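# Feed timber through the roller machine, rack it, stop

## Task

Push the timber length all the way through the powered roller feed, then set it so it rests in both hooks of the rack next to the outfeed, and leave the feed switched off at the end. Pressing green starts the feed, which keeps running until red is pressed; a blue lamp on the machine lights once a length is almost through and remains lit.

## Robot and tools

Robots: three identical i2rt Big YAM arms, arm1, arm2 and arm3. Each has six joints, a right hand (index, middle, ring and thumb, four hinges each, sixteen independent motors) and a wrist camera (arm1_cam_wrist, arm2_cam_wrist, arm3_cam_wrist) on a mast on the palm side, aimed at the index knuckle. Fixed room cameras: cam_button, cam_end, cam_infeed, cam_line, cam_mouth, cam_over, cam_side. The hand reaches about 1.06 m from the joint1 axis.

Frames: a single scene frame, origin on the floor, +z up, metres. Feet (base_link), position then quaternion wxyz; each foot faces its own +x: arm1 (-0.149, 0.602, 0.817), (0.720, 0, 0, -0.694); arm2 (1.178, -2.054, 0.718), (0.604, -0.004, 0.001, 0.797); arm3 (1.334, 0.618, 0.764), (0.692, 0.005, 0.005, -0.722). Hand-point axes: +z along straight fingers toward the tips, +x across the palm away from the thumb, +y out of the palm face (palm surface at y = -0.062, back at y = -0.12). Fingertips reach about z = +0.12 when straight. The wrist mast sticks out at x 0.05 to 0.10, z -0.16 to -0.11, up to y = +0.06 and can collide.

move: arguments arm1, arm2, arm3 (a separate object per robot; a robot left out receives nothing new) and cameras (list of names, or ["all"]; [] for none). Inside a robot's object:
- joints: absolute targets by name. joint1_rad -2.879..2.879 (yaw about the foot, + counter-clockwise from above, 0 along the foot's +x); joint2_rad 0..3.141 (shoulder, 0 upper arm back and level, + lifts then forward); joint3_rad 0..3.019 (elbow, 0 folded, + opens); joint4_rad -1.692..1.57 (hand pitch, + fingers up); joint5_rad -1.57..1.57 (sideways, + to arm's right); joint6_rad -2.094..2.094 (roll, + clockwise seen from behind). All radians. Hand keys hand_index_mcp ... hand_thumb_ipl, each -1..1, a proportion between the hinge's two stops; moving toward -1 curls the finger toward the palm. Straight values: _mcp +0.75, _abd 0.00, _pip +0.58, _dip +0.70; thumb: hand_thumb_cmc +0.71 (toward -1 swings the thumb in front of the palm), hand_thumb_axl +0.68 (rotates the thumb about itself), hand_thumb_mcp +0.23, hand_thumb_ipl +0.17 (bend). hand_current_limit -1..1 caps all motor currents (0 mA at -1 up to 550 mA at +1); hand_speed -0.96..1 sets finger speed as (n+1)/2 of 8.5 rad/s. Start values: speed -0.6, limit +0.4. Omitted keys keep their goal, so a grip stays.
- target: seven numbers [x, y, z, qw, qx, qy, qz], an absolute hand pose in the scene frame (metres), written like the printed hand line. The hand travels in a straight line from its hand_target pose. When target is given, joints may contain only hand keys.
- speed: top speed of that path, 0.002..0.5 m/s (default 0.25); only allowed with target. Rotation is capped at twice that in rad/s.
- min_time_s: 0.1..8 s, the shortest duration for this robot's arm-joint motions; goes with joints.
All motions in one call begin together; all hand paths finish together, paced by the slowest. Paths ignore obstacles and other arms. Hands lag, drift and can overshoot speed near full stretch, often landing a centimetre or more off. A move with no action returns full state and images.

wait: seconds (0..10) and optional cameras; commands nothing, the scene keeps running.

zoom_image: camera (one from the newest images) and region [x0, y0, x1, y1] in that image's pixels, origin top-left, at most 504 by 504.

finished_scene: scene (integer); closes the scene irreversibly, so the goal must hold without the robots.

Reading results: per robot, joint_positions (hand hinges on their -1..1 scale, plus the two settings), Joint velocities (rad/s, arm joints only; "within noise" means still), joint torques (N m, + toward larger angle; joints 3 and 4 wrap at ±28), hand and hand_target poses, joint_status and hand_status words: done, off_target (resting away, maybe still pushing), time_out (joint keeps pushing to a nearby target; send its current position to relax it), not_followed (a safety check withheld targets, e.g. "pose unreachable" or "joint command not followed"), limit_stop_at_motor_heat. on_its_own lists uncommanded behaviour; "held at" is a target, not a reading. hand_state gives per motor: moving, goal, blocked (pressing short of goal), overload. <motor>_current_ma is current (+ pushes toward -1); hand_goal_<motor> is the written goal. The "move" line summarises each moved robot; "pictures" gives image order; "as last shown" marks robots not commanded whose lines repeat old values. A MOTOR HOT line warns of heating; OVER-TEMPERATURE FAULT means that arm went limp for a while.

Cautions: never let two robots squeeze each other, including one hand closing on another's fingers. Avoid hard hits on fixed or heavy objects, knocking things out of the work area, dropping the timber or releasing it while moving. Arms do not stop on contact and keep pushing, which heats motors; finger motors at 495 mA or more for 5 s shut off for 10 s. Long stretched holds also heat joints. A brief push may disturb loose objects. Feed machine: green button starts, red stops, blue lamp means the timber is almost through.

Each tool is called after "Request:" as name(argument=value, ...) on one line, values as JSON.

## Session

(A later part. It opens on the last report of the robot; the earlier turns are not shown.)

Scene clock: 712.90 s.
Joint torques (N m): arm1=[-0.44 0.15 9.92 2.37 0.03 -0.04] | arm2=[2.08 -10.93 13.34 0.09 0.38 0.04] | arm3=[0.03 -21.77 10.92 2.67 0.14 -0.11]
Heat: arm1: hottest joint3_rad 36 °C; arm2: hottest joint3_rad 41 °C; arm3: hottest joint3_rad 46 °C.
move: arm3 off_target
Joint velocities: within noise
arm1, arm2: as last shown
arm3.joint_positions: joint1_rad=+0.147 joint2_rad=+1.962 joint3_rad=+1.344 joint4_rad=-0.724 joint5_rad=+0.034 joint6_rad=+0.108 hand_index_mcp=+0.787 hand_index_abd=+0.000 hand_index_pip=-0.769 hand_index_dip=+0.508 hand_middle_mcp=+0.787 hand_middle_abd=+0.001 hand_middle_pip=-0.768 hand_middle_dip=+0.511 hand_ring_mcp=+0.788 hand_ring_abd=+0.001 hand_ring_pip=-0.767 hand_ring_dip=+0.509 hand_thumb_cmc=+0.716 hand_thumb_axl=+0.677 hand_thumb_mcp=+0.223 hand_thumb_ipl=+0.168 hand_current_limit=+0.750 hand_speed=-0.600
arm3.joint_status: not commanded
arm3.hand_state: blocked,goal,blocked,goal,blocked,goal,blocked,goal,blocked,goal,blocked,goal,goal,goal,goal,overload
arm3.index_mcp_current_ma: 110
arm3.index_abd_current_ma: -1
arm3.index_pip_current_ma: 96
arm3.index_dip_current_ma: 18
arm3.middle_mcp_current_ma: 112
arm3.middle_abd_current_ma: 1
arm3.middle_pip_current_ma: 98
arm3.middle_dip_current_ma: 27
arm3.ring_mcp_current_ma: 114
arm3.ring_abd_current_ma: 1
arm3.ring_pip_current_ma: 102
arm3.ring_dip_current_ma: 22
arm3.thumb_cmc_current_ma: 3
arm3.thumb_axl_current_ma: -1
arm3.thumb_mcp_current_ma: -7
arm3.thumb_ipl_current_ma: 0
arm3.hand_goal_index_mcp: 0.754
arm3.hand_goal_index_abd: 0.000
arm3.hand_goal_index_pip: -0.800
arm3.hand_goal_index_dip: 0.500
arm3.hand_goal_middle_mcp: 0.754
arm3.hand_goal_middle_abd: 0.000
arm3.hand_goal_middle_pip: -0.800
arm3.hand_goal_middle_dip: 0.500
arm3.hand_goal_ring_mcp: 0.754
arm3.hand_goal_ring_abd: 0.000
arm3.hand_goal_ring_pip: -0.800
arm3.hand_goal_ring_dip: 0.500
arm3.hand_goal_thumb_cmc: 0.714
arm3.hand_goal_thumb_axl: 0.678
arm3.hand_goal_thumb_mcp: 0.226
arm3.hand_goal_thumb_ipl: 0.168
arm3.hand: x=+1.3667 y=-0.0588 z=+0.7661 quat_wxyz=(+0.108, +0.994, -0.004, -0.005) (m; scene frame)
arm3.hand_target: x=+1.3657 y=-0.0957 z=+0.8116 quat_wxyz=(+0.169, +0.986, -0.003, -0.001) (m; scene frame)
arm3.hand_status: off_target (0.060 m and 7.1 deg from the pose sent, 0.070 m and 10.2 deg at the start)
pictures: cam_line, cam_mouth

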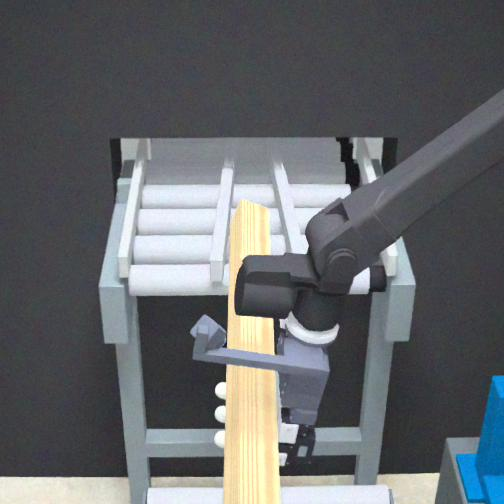

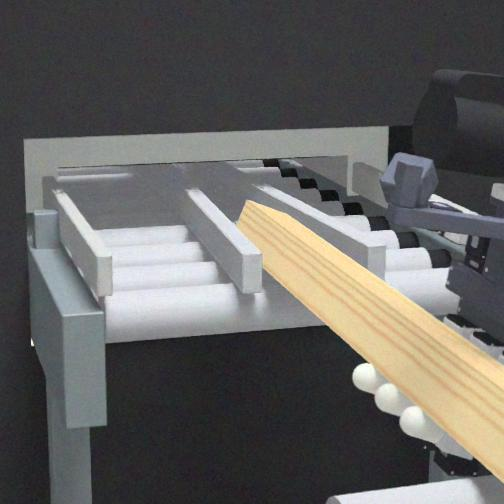

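Request:
move(arm3={"target": [1.366, -0.075, 0.800, 0.13, 0.9915, 0, 0], "speed": 0.05}, cameras=["cam_line", "cam_mouth", "cam_infeed"])

Request:
zoom_image(camera="cam_line", region=[160, 120, 360, 320])

Request:
zoom_image(camera="cam_infeed", region=[20, 230, 270, 430])

Scene clock: 730.17 s.
Joint torques (N m): arm1=[-0.32 0.15 9.99 2.33 0.01 -0.04] | arm2=[2.08 -10.93 13.33 0.08 0.36 0.05] | arm3=[0.26 -22.83 9.47 -0.18 0.02 -0.12]
Heat: arm1: hottest joint3_rad 36 °C; arm2: hottest joint3_rad 41 °C; arm3: hottest joint3_rad 46 °C.
move: arm3 off_target
Joint velocities: within noise
arm1: as last shown
arm2.joint_positions: joint1_rad=+0.328 joint2_rad=+1.515 joint3_rad=+1.451 joint4_rad=-1.517 joint5_rad=-0.002 joint6_rad=+1.384 hand_index_mcp=+0.749 hand_index_abd=-0.003 hand_index_pip=+0.573 hand_index_dip=+0.695 hand_middle_mcp=-0.180 hand_middle_abd=+0.000 hand_middle_pip=-0.595 hand_middle_dip=+0.203 hand_ring_mcp=-0.181 hand_ring_abd=+0.000 hand_ring_pip=-0.595 hand_ring_dip=+0.203 hand_thumb_cmc=+0.715 hand_thumb_axl=+0.677 hand_thumb_mcp=+0.223 hand_thumb_ipl=+0.168 hand_current_limit=+0.800 hand_speed=-0.600
arm2.joint_status: not commanded
arm2.hand_state: goal,goal,goal,goal,goal,goal,goal,goal,goal,goal,goal,goal,goal,goal,goal,goal
arm2.index_mcp_current_ma: -2
arm2.index_abd_current_ma: -1
arm2.index_pip_current_ma: -1
arm2.index_dip_current_ma: 0
arm2.middle_mcp_current_ma: 19
arm2.middle_abd_current_ma: 0
arm2.middle_pip_current_ma: 2
arm2.middle_dip_current_ma: 1
arm2.ring_mcp_current_ma: 19
arm2.ring_abd_current_ma: 0
arm2.ring_pip_current_ma: 2
arm2.ring_dip_current_ma: 1
arm2.thumb_cmc_current_ma: 0
arm2.thumb_axl_current_ma: 0
arm2.thumb_mcp_current_ma: -2
arm2.thumb_ipl_current_ma: 0
arm2.hand_goal_index_mcp: 0.754
arm2.hand_goal_index_abd: 0.000
arm2.hand_goal_index_pip: 0.576
arm2.hand_goal_index_dip: 0.696
arm2.hand_goal_middle_mcp: -0.200
arm2.hand_goal_middle_abd: 0.000
arm2.hand_goal_middle_pip: -0.600
arm2.hand_goal_middle_dip: 0.200
arm2.hand_goal_ring_mcp: -0.200
arm2.hand_goal_ring_abd: 0.000
arm2.hand_goal_ring_pip: -0.600
arm2.hand_goal_ring_dip: 0.200
arm2.hand_goal_thumb_cmc: 0.714
arm2.hand_goal_thumb_axl: 0.678
arm2.hand_goal_thumb_mcp: 0.226
arm2.hand_goal_thumb_ipl: 0.168
arm2.hand: x=+0.9994 y=-1.6391 z=+0.9548 quat_wxyz=(+0.008, +0.382, +0.924, -0.005) (m; scene frame)
arm2.hand_target: x=+0.9881 y=-1.6294 z=+0.9646 quat_wxyz=(+0.000, +0.381, +0.925, +0.001) (m; scene frame)
arm2.hand_status: not commanded
arm3.joint_positions: joint1_rad=+0.146 joint2_rad=+1.962 joint3_rad=+1.344 joint4_rad=-0.731 joint5_rad=+0.030 joint6_rad=+0.106 hand_index_mcp=+0.784 hand_index_abd=+0.000 hand_index_pip=-0.770 hand_index_dip=+0.508 hand_middle_mcp=+0.782 hand_middle_abd=+0.001 hand_middle_pip=-0.768 hand_middle_dip=+0.511 hand_ring_mcp=+0.784 hand_ring_abd=+0.001 hand_ring_pip=-0.767 hand_ring_dip=+0.510 hand_thumb_cmc=+0.716 hand_thumb_axl=+0.677 hand_thumb_mcp=+0.223 hand_thumb_ipl=+0.168 hand_current_limit=+0.750 hand_speed=-0.600
arm3.joint_status: not commanded
arm3.hand_state: blocked,goal,blocked,goal,blocked,goal,blocked,goal,blocked,goal,blocked,goal,goal,goal,goal,overload
arm3.index_mcp_current_ma: 98
arm3.index_abd_current_ma: -1
arm3.index_pip_current_ma: 92
arm3.index_dip_current_ma: 18
arm3.middle_mcp_current_ma: 92
arm3.middle_abd_current_ma: 1
arm3.middle_pip_current_ma: 98
arm3.middle_dip_current_ma: 27
arm3.ring_mcp_current_ma: 98
arm3.ring_abd_current_ma: 1
arm3.ring_pip_current_ma: 102
arm3.ring_dip_current_ma: 24
arm3.thumb_cmc_current_ma: 3
arm3.thumb_axl_current_ma: -1
arm3.thumb_mcp_current_ma: -7
arm3.thumb_ipl_current_ma: 0
arm3.hand_goal_index_mcp: 0.754
arm3.hand_goal_index_abd: 0.000
arm3.hand_goal_index_pip: -0.800
arm3.hand_goal_index_dip: 0.500
arm3.hand_goal_middle_mcp: 0.754
arm3.hand_goal_middle_abd: 0.000
arm3.hand_goal_middle_pip: -0.800
arm3.hand_goal_middle_dip: 0.500
arm3.hand_goal_ring_mcp: 0.754
arm3.hand_goal_ring_abd: 0.000
arm3.hand_goal_ring_pip: -0.800
arm3.hand_goal_ring_dip: 0.500
arm3.hand_goal_thumb_cmc: 0.714
arm3.hand_goal_thumb_axl: 0.678
arm3.hand_goal_thumb_mcp: 0.226
arm3.hand_goal_thumb_ipl: 0.168
arm3.hand: x=+1.3664 y=-0.0572 z=+0.7649 quat_wxyz=(+0.104, +0.995, -0.003, -0.003) (m; scene frame)
arm3.hand_target: x=+1.3650 y=-0.0745 z=+0.8002 quat_wxyz=(+0.131, +0.991, +0.000, +0.000) (m; scene frame)
arm3.hand_status: off_target (0.039 m and 3.0 deg from the pose sent, 0.038 m and 2.6 deg at the start)
pictures: cam_infeed, cam_line, cam_mouth

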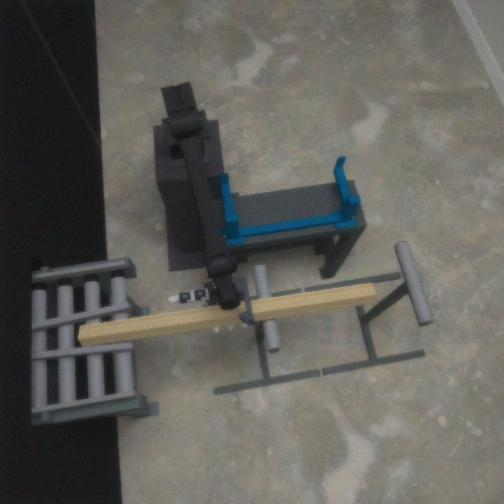

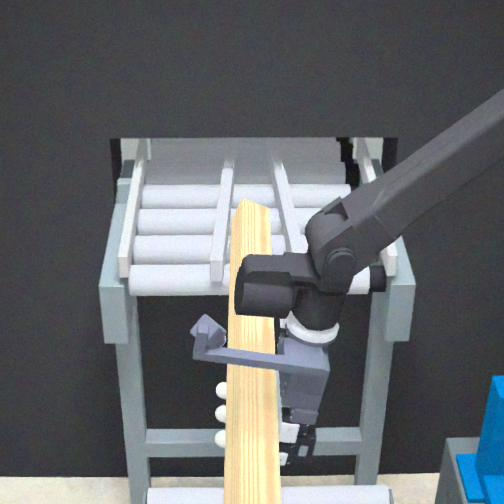

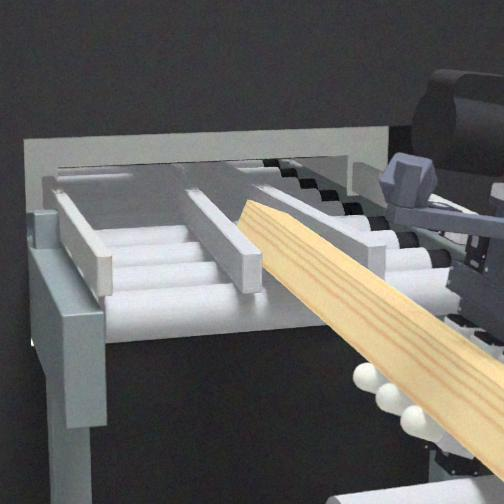

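Scaled by 2.520.

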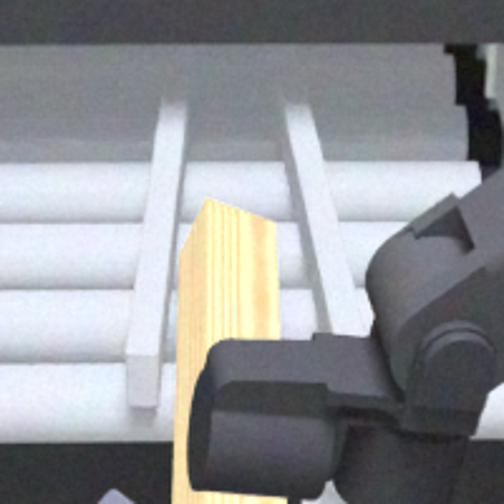

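Scaled by 2.016.

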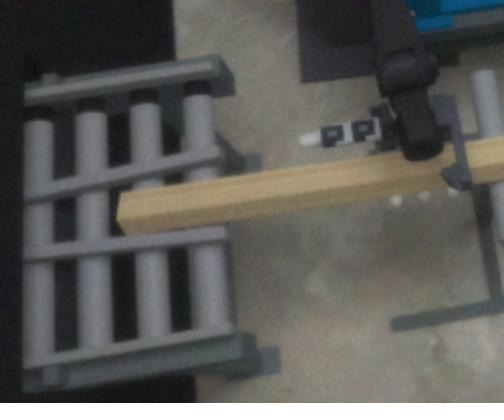

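Request:
move(arm3={"target": [1.366, -0.065, 0.765, 0.12, 0.9928, 0, 0], "speed": 0.05}, cameras=["cam_line", "cam_mouth", "cam_infeed"])

Request:
zoom_image(camera="cam_line", region=[160, 120, 360, 320])

Request:
zoom_image(camera="cam_infeed", region=[20, 230, 270, 430])

Scene clock: 740.07 s.
Joint torques (N m): arm1=[-0.32 0.09 10.03 2.39 0.02 -0.04] | arm2=[1.96 -11.05 13.27 0.09 0.4 0.05] | arm3=[0.44 -20.31 7.01 1.09 0.01 -0.11]
Heat: arm1: hottest joint3_rad 37 °C; arm2: hottest joint3_rad 41 °C; arm3: hottest joint3_rad 45 °C.
move: arm3 done
Joint velocities: within noise
arm1, arm2: as last shown
arm3.joint_positions: joint1_rad=+0.144 joint2_rad=+1.968 joint3_rad=+1.334 joint4_rad=-0.705 joint5_rad=+0.027 joint6_rad=+0.106 hand_index_mcp=+0.781 hand_index_abd=+0.000 hand_index_pip=-0.772 hand_index_dip=+0.508 hand_middle_mcp=+0.782 hand_middle_abd=+0.001 hand_middle_pip=-0.769 hand_middle_dip=+0.511 hand_ring_mcp=+0.784 hand_ring_abd=+0.001 hand_ring_pip=-0.767 hand_ring_dip=+0.510 hand_thumb_cmc=+0.716 hand_thumb_axl=+0.677 hand_thumb_mcp=+0.223 hand_thumb_ipl=+0.168 hand_current_limit=+0.750 hand_speed=-0.600
arm3.joint_status: not commanded
arm3.hand_state: blocked,goal,blocked,goal,blocked,goal,blocked,goal,blocked,goal,blocked,goal,goal,goal,goal,overload
arm3.index_mcp_current_ma: 89
arm3.index_abd_current_ma: -1
arm3.index_pip_current_ma: 84
arm3.index_dip_current_ma: 18
arm3.middle_mcp_current_ma: 90
arm3.middle_abd_current_ma: 1
arm3.middle_pip_current_ma: 95
arm3.middle_dip_current_ma: 27
arm3.ring_mcp_current_ma: 98
arm3.ring_abd_current_ma: 1
arm3.ring_pip_current_ma: 102
arm3.ring_dip_current_ma: 24
arm3.thumb_cmc_current_ma: 3
arm3.thumb_axl_current_ma: -1
arm3.thumb_mcp_current_ma: -7
arm3.thumb_ipl_current_ma: 0
arm3.hand_goal_index_mcp: 0.754
arm3.hand_goal_index_abd: 0.000
arm3.hand_goal_index_pip: -0.800
arm3.hand_goal_index_dip: 0.500
arm3.hand_goal_middle_mcp: 0.754
arm3.hand_goal_middle_abd: 0.000
arm3.hand_goal_middle_pip: -0.800
arm3.hand_goal_middle_dip: 0.500
arm3.hand_goal_ring_mcp: 0.754
arm3.hand_goal_ring_abd: 0.000
arm3.hand_goal_ring_pip: -0.800
arm3.hand_goal_ring_dip: 0.500
arm3.hand_goal_thumb_cmc: 0.714
arm3.hand_goal_thumb_axl: 0.678
arm3.hand_goal_thumb_mcp: 0.226
arm3.hand_goal_thumb_ipl: 0.168
arm3.hand: x=+1.3660 y=-0.0580 z=+0.7602 quat_wxyz=(+0.109, +0.994, -0.004, -0.001) (m; scene frame)
arm3.hand_target: x=+1.3651 y=-0.0646 z=+0.7647 quat_wxyz=(+0.119, +0.993, -0.001, +0.000) (m; scene frame)
arm3.hand_status: done (0.008 m and 1.3 deg from the pose sent, 0.008 m and 1.9 deg at the start)
pictures: cam_infeed, cam_line, cam_mouth

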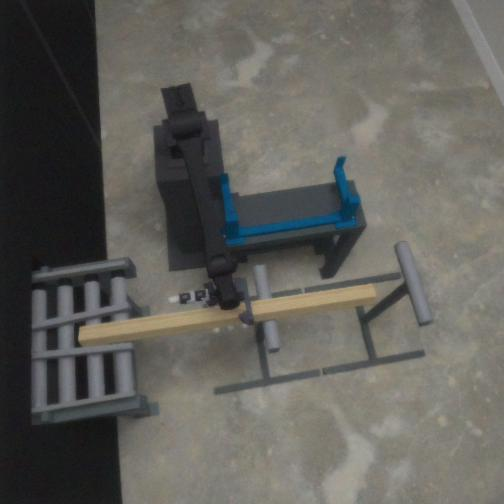

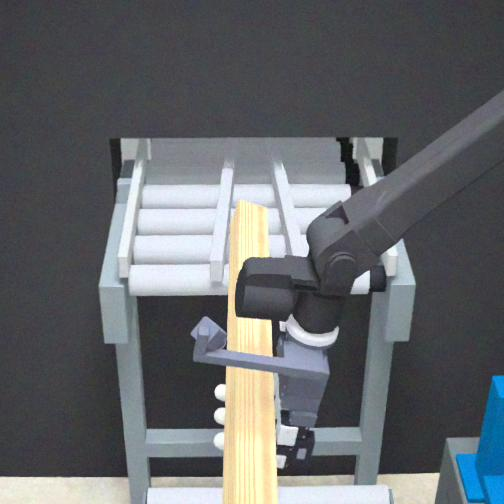

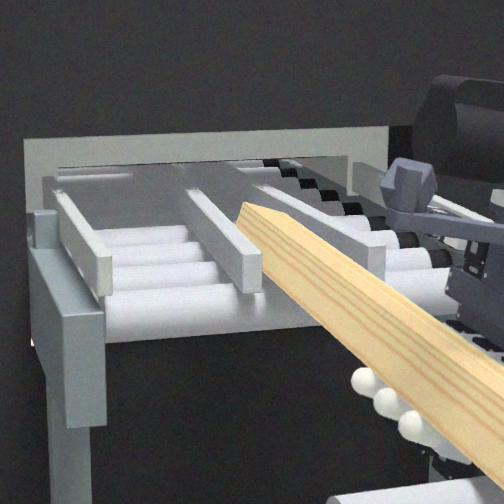

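Scaled by 2.520.

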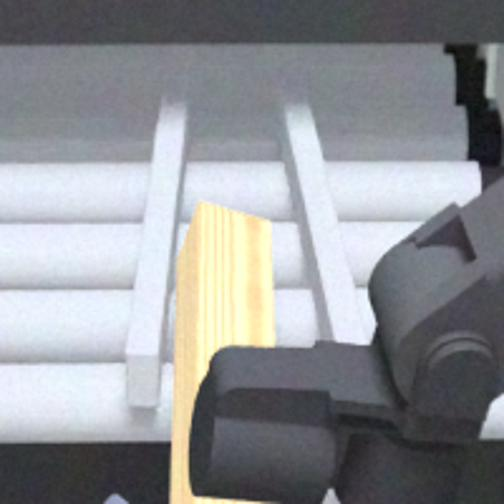

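Scaled by 2.016.

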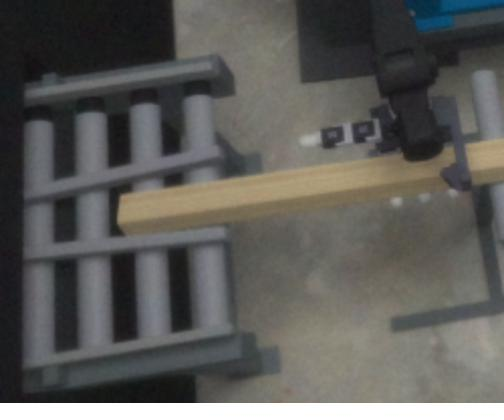

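Request:
move(arm3={"target": [1.366, -0.045, 0.735, 0.1, 0.995, 0, 0], "speed": 0.05}, cameras=["cam_line", "cam_mouth", "cam_infeed"])

Request:
zoom_image(camera="cam_line", region=[160, 120, 360, 320])

Scene clock: 748.60 s.
Joint torques (N m): arm1=[-0.32 0.21 10.03 2.39 0.02 -0.04] | arm2=[1.79 -10.99 13.33 0.09 0.39 0.04] | arm3=[0.91 -19.37 6.56 0.39 0.02 -0.08]
Heat: arm1: hottest joint3_rad 37 °C; arm2: hottest joint3_rad 41 °C; arm3: hottest joint3_rad 43 °C.
move: arm3 done
Joint velocities: within noise
arm1.joint_positions: joint1_rad=+0.679 joint2_rad=+0.616 joint3_rad=+1.460 joint4_rad=-1.289 joint5_rad=-0.058 joint6_rad=+1.211 hand_index_mcp=+0.754 hand_index_abd=+0.001 hand_index_pip=+0.577 hand_index_dip=+0.696 hand_middle_mcp=+0.754 hand_middle_abd=+0.001 hand_middle_pip=+0.577 hand_middle_dip=+0.696 hand_ring_mcp=+0.754 hand_ring_abd=+0.001 hand_ring_pip=+0.577 hand_ring_dip=+0.696 hand_thumb_cmc=+0.714 hand_thumb_axl=+0.677 hand_thumb_mcp=+0.226 hand_thumb_ipl=+0.168 hand_current_limit=+0.400 hand_speed=-0.600
arm1.joint_status: not commanded
arm1.hand_state: goal,goal,goal,goal,goal,goal,goal,goal,goal,goal,goal,goal,goal,goal,goal,goal
arm1.index_mcp_current_ma: 0
arm1.index_abd_current_ma: 0
arm1.index_pip_current_ma: 0
arm1.index_dip_current_ma: 0
arm1.middle_mcp_current_ma: 0
arm1.middle_abd_current_ma: 0
arm1.middle_pip_current_ma: 0
arm1.middle_dip_current_ma: 0
arm1.ring_mcp_current_ma: 0
arm1.ring_abd_current_ma: 0
arm1.ring_pip_current_ma: 0
arm1.ring_dip_current_ma: 0
arm1.thumb_cmc_current_ma: 0
arm1.thumb_axl_current_ma: 0
arm1.thumb_mcp_current_ma: 0
arm1.thumb_ipl_current_ma: 0
arm1.hand_goal_index_mcp: 0.754
arm1.hand_goal_index_abd: 0.000
arm1.hand_goal_index_pip: 0.576
arm1.hand_goal_index_dip: 0.696
arm1.hand_goal_middle_mcp: 0.754
arm1.hand_goal_middle_abd: 0.000
arm1.hand_goal_middle_pip: 0.576
arm1.hand_goal_middle_dip: 0.696
arm1.hand_goal_ring_mcp: 0.754
arm1.hand_goal_ring_abd: 0.000
arm1.hand_goal_ring_pip: 0.576
arm1.hand_goal_ring_dip: 0.696
arm1.hand_goal_thumb_cmc: 0.714
arm1.hand_goal_thumb_axl: 0.678
arm1.hand_goal_thumb_mcp: 0.226
arm1.hand_goal_thumb_ipl: 0.168
arm1.hand: x=-0.0515 y=+0.3715 z=+1.4064 quat_wxyz=(+0.284, +0.824, -0.192, +0.452) (m; scene frame)
arm1.hand_target: x=-0.0540 y=+0.3745 z=+1.4194 quat_wxyz=(+0.291, +0.816, -0.189, +0.462) (m; scene frame)
arm1.hand_status: not commanded
arm2: as last shown
arm3.joint_positions: joint1_rad=+0.143 joint2_rad=+1.980 joint3_rad=+1.284 joint4_rad=-0.659 joint5_rad=+0.025 joint6_rad=+0.106 hand_index_mcp=+0.761 hand_index_abd=+0.000 hand_index_pip=-0.793 hand_index_dip=+0.503 hand_middle_mcp=+0.761 hand_middle_abd=+0.001 hand_middle_pip=-0.792 hand_middle_dip=+0.503 hand_ring_mcp=+0.761 hand_ring_abd=+0.001 hand_ring_pip=-0.792 hand_ring_dip=+0.503 hand_thumb_cmc=+0.716 hand_thumb_axl=+0.677 hand_thumb_mcp=+0.223 hand_thumb_ipl=+0.168 hand_current_limit=+0.750 hand_speed=-0.600
arm3.joint_status: not commanded
arm3.hand_state: goal,goal,goal,goal,goal,goal,goal,goal,goal,goal,goal,goal,goal,goal,goal,overload
arm3.index_mcp_current_ma: 16
arm3.index_abd_current_ma: -1
arm3.index_pip_current_ma: 17
arm3.index_dip_current_ma: 6
arm3.middle_mcp_current_ma: 18
arm3.middle_abd_current_ma: 1
arm3.middle_pip_current_ma: 18
arm3.middle_dip_current_ma: 7
arm3.ring_mcp_current_ma: 17
arm3.ring_abd_current_ma: 1
arm3.ring_pip_current_ma: 18
arm3.ring_dip_current_ma: 6
arm3.thumb_cmc_current_ma: 4
arm3.thumb_axl_current_ma: -1
arm3.thumb_mcp_current_ma: -7
arm3.thumb_ipl_current_ma: 0
arm3.hand_goal_index_mcp: 0.754
arm3.hand_goal_index_abd: 0.000
arm3.hand_goal_index_pip: -0.800
arm3.hand_goal_index_dip: 0.500
arm3.hand_goal_middle_mcp: 0.754
arm3.hand_goal_middle_abd: 0.000
arm3.hand_goal_middle_pip: -0.800
arm3.hand_goal_middle_dip: 0.500
arm3.hand_goal_ring_mcp: 0.754
arm3.hand_goal_ring_abd: 0.000
arm3.hand_goal_ring_pip: -0.800
arm3.hand_goal_ring_dip: 0.500
arm3.hand_goal_thumb_cmc: 0.714
arm3.hand_goal_thumb_axl: 0.678
arm3.hand_goal_thumb_mcp: 0.226
arm3.hand_goal_thumb_ipl: 0.168
arm3.hand: x=+1.3638 y=-0.0432 z=+0.7366 quat_wxyz=(+0.101, +0.995, -0.005, -0.001) (m; scene frame)
arm3.hand_target: x=+1.3648 y=-0.0449 z=+0.7350 quat_wxyz=(+0.100, +0.995, -0.001, -0.001) (m; scene frame)
arm3.hand_status: done (0.003 m and 0.6 deg from the pose sent, 0.028 m and 1.2 deg at the start)
pictures: cam_infeed, cam_line, cam_mouth

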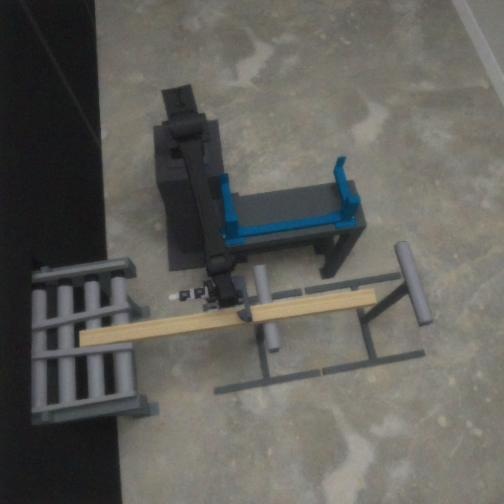

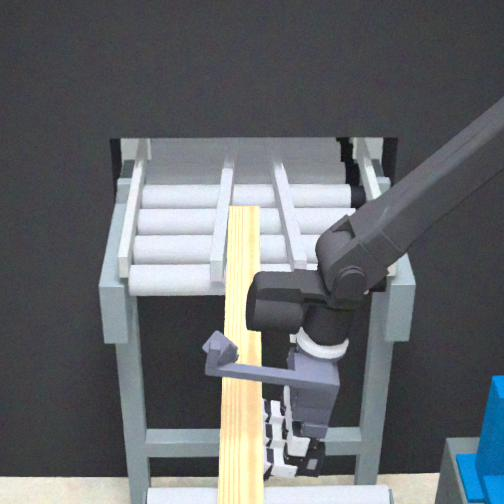

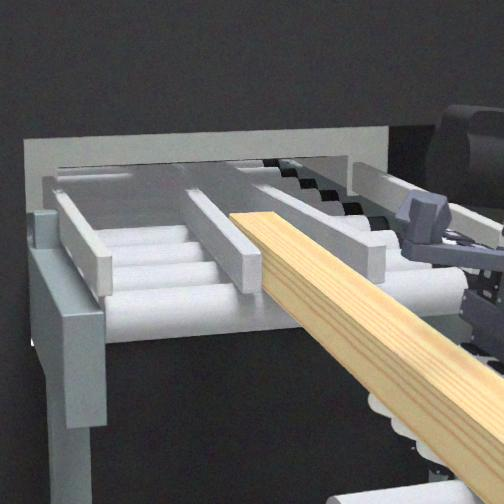

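Scaled by 2.520.

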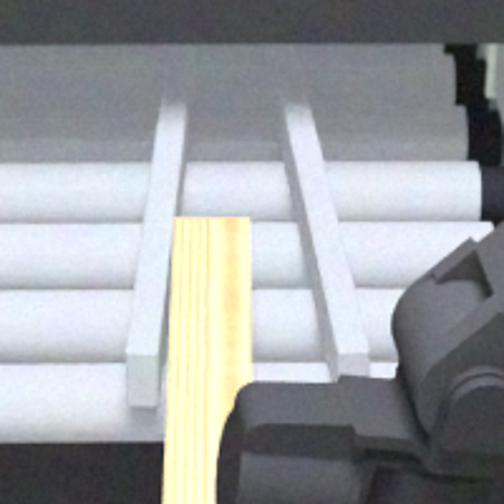

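Request:
move(arm3={"target": [1.366, -0.038, 0.715, 0.0872, 0.9962, 0, 0], "speed": 0.06})

Request:
move(arm3={"target": [1.366, 0.09, 0.715, 0.0872, 0.9962, 0, 0], "speed": 0.08, "joints": {"hand_index_dip": 0.69, "hand_middle_dip": 0.69, "hand_ring_dip": 0.69, "hand_index_pip": -0.66, "hand_middle_pip": -0.66, "hand_ring_pip": -0.66}})

Request:
move(arm3={"target": [1.45, 0.12, 0.92, 0.0872, 0.9962, 0, 0], "speed": 0.15}, cameras=["cam_line", "cam_mouth", "cam_infeed"])

Scene clock: 758.87 s.
Joint torques (N m): arm1=[-0.26 0.09 10 2.35 0.01 -0.04] | arm2=[1.67 -10.93 13.31 0.01 0.37 0.05] | arm3=[0.85 -18.43 6.11 0.81 -0.02 -0.05]
Heat: arm1: hottest joint3_rad 37 °C; arm2: hottest joint3_rad 41 °C; arm3: hottest joint3_rad 41 °C.
move: arm3 off_target
Joint velocities: within noise
arm1, arm2: as last shown
arm3.joint_positions: joint1_rad=+0.143 joint2_rad=+1.991 joint3_rad=+1.278 joint4_rad=-0.659 joint5_rad=+0.022 joint6_rad=+0.106 hand_index_mcp=+0.761 hand_index_abd=+0.000 hand_index_pip=-0.793 hand_index_dip=+0.503 hand_middle_mcp=+0.761 hand_middle_abd=+0.001 hand_middle_pip=-0.792 hand_middle_dip=+0.503 hand_ring_mcp=+0.761 hand_ring_abd=+0.001 hand_ring_pip=-0.792 hand_ring_dip=+0.503 hand_thumb_cmc=+0.716 hand_thumb_axl=+0.677 hand_thumb_mcp=+0.223 hand_thumb_ipl=+0.168 hand_current_limit=+0.750 hand_speed=-0.600
arm3.joint_status: not commanded
arm3.hand_state: goal,goal,goal,goal,goal,goal,goal,goal,goal,goal,goal,goal,goal,goal,goal,overload
arm3.index_mcp_current_ma: 16
arm3.index_abd_current_ma: -1
arm3.index_pip_current_ma: 17
arm3.index_dip_current_ma: 6
arm3.middle_mcp_current_ma: 17
arm3.middle_abd_current_ma: 1
arm3.middle_pip_current_ma: 18
arm3.middle_dip_current_ma: 7
arm3.ring_mcp_current_ma: 17
arm3.ring_abd_current_ma: 1
arm3.ring_pip_current_ma: 18
arm3.ring_dip_current_ma: 6
arm3.thumb_cmc_current_ma: 4
arm3.thumb_axl_current_ma: -1
arm3.thumb_mcp_current_ma: -7
arm3.thumb_ipl_current_ma: 0
arm3.hand_goal_index_mcp: 0.754
arm3.hand_goal_index_abd: 0.000
arm3.hand_goal_index_pip: -0.800
arm3.hand_goal_index_dip: 0.500
arm3.hand_goal_middle_mcp: 0.754
arm3.hand_goal_middle_abd: 0.000
arm3.hand_goal_middle_pip: -0.800
arm3.hand_goal_middle_dip: 0.500
arm3.hand_goal_ring_mcp: 0.754
arm3.hand_goal_ring_abd: 0.000
arm3.hand_goal_ring_pip: -0.800
arm3.hand_goal_ring_dip: 0.500
arm3.hand_goal_thumb_cmc: 0.714
arm3.hand_goal_thumb_axl: 0.678
arm3.hand_goal_thumb_mcp: 0.226
arm3.hand_goal_thumb_ipl: 0.168
arm3.hand: x=+1.3638 y=-0.0385 z=+0.7271 quat_wxyz=(+0.092, +0.996, -0.004, +0.000) (m; scene frame)
arm3.hand_target: x=+1.3661 y=-0.0380 z=+0.7161 quat_wxyz=(+0.088, +0.996, +0.000, +0.000) (m; scene frame)
arm3.hand_status: off_target (0.012 m and 0.8 deg from the pose sent, 0.022 m and 1.6 deg at the start)
pictures: none

Scene clock: 761.10 s.
Joint torques (N m): arm1=[-0.44 -0.09 10 2.33 0.03 -0.05] | arm2=[1.96 -10.99 13.35 0.12 0.37 0.04] | arm3=[1.2 -17.03 4.88 0.84 0.18 0.15]
Heat: arm1: hottest joint3_rad 37 °C; arm2: hottest joint3_rad 41 °C; arm3: hottest joint3_rad 41 °C.
move: arm3 off_target
Joint velocities: within noise
arm1, arm2: as last shown
arm3.joint_positions: joint1_rad=+0.172 joint2_rad=+1.801 joint3_rad=+0.870 joint4_rad=-0.491 joint5_rad=+0.024 joint6_rad=+0.117 hand_index_mcp=+0.759 hand_index_abd=+0.000 hand_index_pip=-0.660 hand_index_dip=+0.688 hand_middle_mcp=+0.760 hand_middle_abd=+0.001 hand_middle_pip=-0.660 hand_middle_dip=+0.688 hand_ring_mcp=+0.759 hand_ring_abd=+0.001 hand_ring_pip=-0.660 hand_ring_dip=+0.688 hand_thumb_cmc=+0.716 hand_thumb_axl=+0.677 hand_thumb_mcp=+0.223 hand_thumb_ipl=+0.168 hand_current_limit=+0.750 hand_speed=-0.600
arm3.joint_status: all done
arm3.hand_state: goal,goal,goal,goal,goal,goal,goal,goal,goal,goal,goal,goal,goal,goal,goal,overload
arm3.index_mcp_current_ma: 12
arm3.index_abd_current_ma: -1
arm3.index_pip_current_ma: 0
arm3.index_dip_current_ma: -4
arm3.middle_mcp_current_ma: 13
arm3.middle_abd_current_ma: 1
arm3.middle_pip_current_ma: 0
arm3.middle_dip_current_ma: -4
arm3.ring_mcp_current_ma: 13
arm3.ring_abd_current_ma: 1
arm3.ring_pip_current_ma: 0
arm3.ring_dip_current_ma: -4
arm3.thumb_cmc_current_ma: 4
arm3.thumb_axl_current_ma: -1
arm3.thumb_mcp_current_ma: -7
arm3.thumb_ipl_current_ma: 0
arm3.hand_goal_index_mcp: 0.754
arm3.hand_goal_index_abd: 0.000
arm3.hand_goal_index_pip: -0.660
arm3.hand_goal_index_dip: 0.690
arm3.hand_goal_middle_mcp: 0.754
arm3.hand_goal_middle_abd: 0.000
arm3.hand_goal_middle_pip: -0.660
arm3.hand_goal_middle_dip: 0.690
arm3.hand_goal_ring_mcp: 0.754
arm3.hand_goal_ring_abd: 0.000
arm3.hand_goal_ring_pip: -0.660
arm3.hand_goal_ring_dip: 0.690
arm3.hand_goal_thumb_cmc: 0.714
arm3.hand_goal_thumb_axl: 0.678
arm3.hand_goal_thumb_mcp: 0.226
arm3.hand_goal_thumb_ipl: 0.168
arm3.hand: x=+1.3643 y=+0.0982 z=+0.7018 quat_wxyz=(+0.068, +0.998, +0.005, -0.002) (m; scene frame)
arm3.hand_target: x=+1.3675 y=+0.0909 z=+0.7154 quat_wxyz=(+0.087, +0.996, +0.001, +0.000) (m; scene frame)
arm3.hand_status: off_target (0.016 m and 2.3 deg from the pose sent, 0.129 m and 0.8 deg at the start)
pictures: none

Scene clock: 763.30 s.
Joint torques (N m): arm1=[-0.5 0.09 9.98 2.37 0.03 -0.05] | arm2=[1.67 -10.99 13.3 0.1 0.38 0.04] | arm3=[0.5 -14.04 10.25 -0.18 0.25 0.13]
Heat: arm1: hottest joint3_rad 37 °C; arm2: hottest joint3_rad 41 °C; arm3: hottest joint3_rad 41 °C.
move: arm3 off_target
Joint velocities: within noise
arm1, arm2: as last shown
arm3.joint_positions: joint1_rad=+0.393 joint2_rad=+1.431 joint3_rad=+1.045 joint4_rad=-1.050 joint5_rad=+0.064 joint6_rad=+0.329 hand_index_mcp=+0.758 hand_index_abd=+0.000 hand_index_pip=-0.660 hand_index_dip=+0.688 hand_middle_mcp=+0.759 hand_middle_abd=+0.001 hand_middle_pip=-0.660 hand_middle_dip=+0.688 hand_ring_mcp=+0.758 hand_ring_abd=+0.001 hand_ring_pip=-0.660 hand_ring_dip=+0.688 hand_thumb_cmc=+0.716 hand_thumb_axl=+0.677 hand_thumb_mcp=+0.223 hand_thumb_ipl=+0.168 hand_current_limit=+0.750 hand_speed=-0.600
arm3.joint_status: not commanded
arm3.hand_state: goal,goal,goal,goal,goal,goal,goal,goal,goal,goal,goal,goal,goal,goal,goal,overload
arm3.index_mcp_current_ma: 10
arm3.index_abd_current_ma: -1
arm3.index_pip_current_ma: 0
arm3.index_dip_current_ma: -4
arm3.middle_mcp_current_ma: 11
arm3.middle_abd_current_ma: 1
arm3.middle_pip_current_ma: 0
arm3.middle_dip_current_ma: -4
arm3.ring_mcp_current_ma: 10
arm3.ring_abd_current_ma: 1
arm3.ring_pip_current_ma: 0
arm3.ring_dip_current_ma: -4
arm3.thumb_cmc_current_ma: 4
arm3.thumb_axl_current_ma: -1
arm3.thumb_mcp_current_ma: -7
arm3.thumb_ipl_current_ma: 0
arm3.hand_goal_index_mcp: 0.754
arm3.hand_goal_index_abd: 0.000
arm3.hand_goal_index_pip: -0.660
arm3.hand_goal_index_dip: 0.690
arm3.hand_goal_middle_mcp: 0.754
arm3.hand_goal_middle_abd: 0.000
arm3.hand_goal_middle_pip: -0.660
arm3.hand_goal_middle_dip: 0.690
arm3.hand_goal_ring_mcp: 0.754
arm3.hand_goal_ring_abd: 0.000
arm3.hand_goal_ring_pip: -0.660
arm3.hand_goal_ring_dip: 0.690
arm3.hand_goal_thumb_cmc: 0.714
arm3.hand_goal_thumb_axl: 0.678
arm3.hand_goal_thumb_mcp: 0.226
arm3.hand_goal_thumb_ipl: 0.168
arm3.hand: x=+1.4471 y=+0.1298 z=+0.8958 quat_wxyz=(+0.066, +0.998, +0.008, -0.007) (m; scene frame)
arm3.hand_target: x=+1.4511 y=+0.1189 z=+0.9187 quat_wxyz=(+0.087, +0.996, +0.002, -0.001) (m; scene frame)
arm3.hand_status: off_target (0.026 m and 2.7 deg from the pose sent, 0.235 m and 2.3 deg at the start)
pictures: cam_infeed, cam_line, cam_mouth

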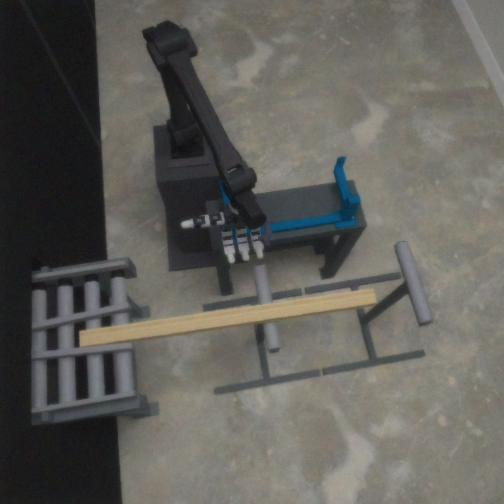

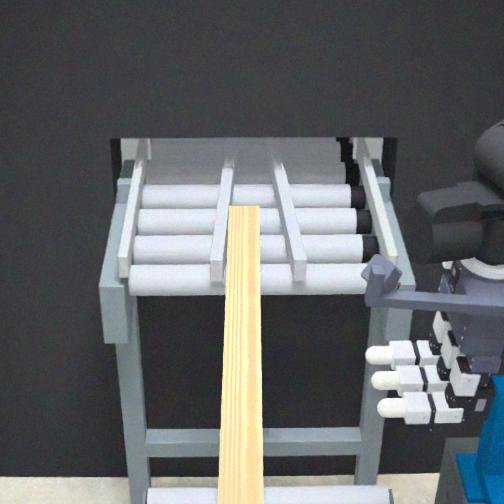

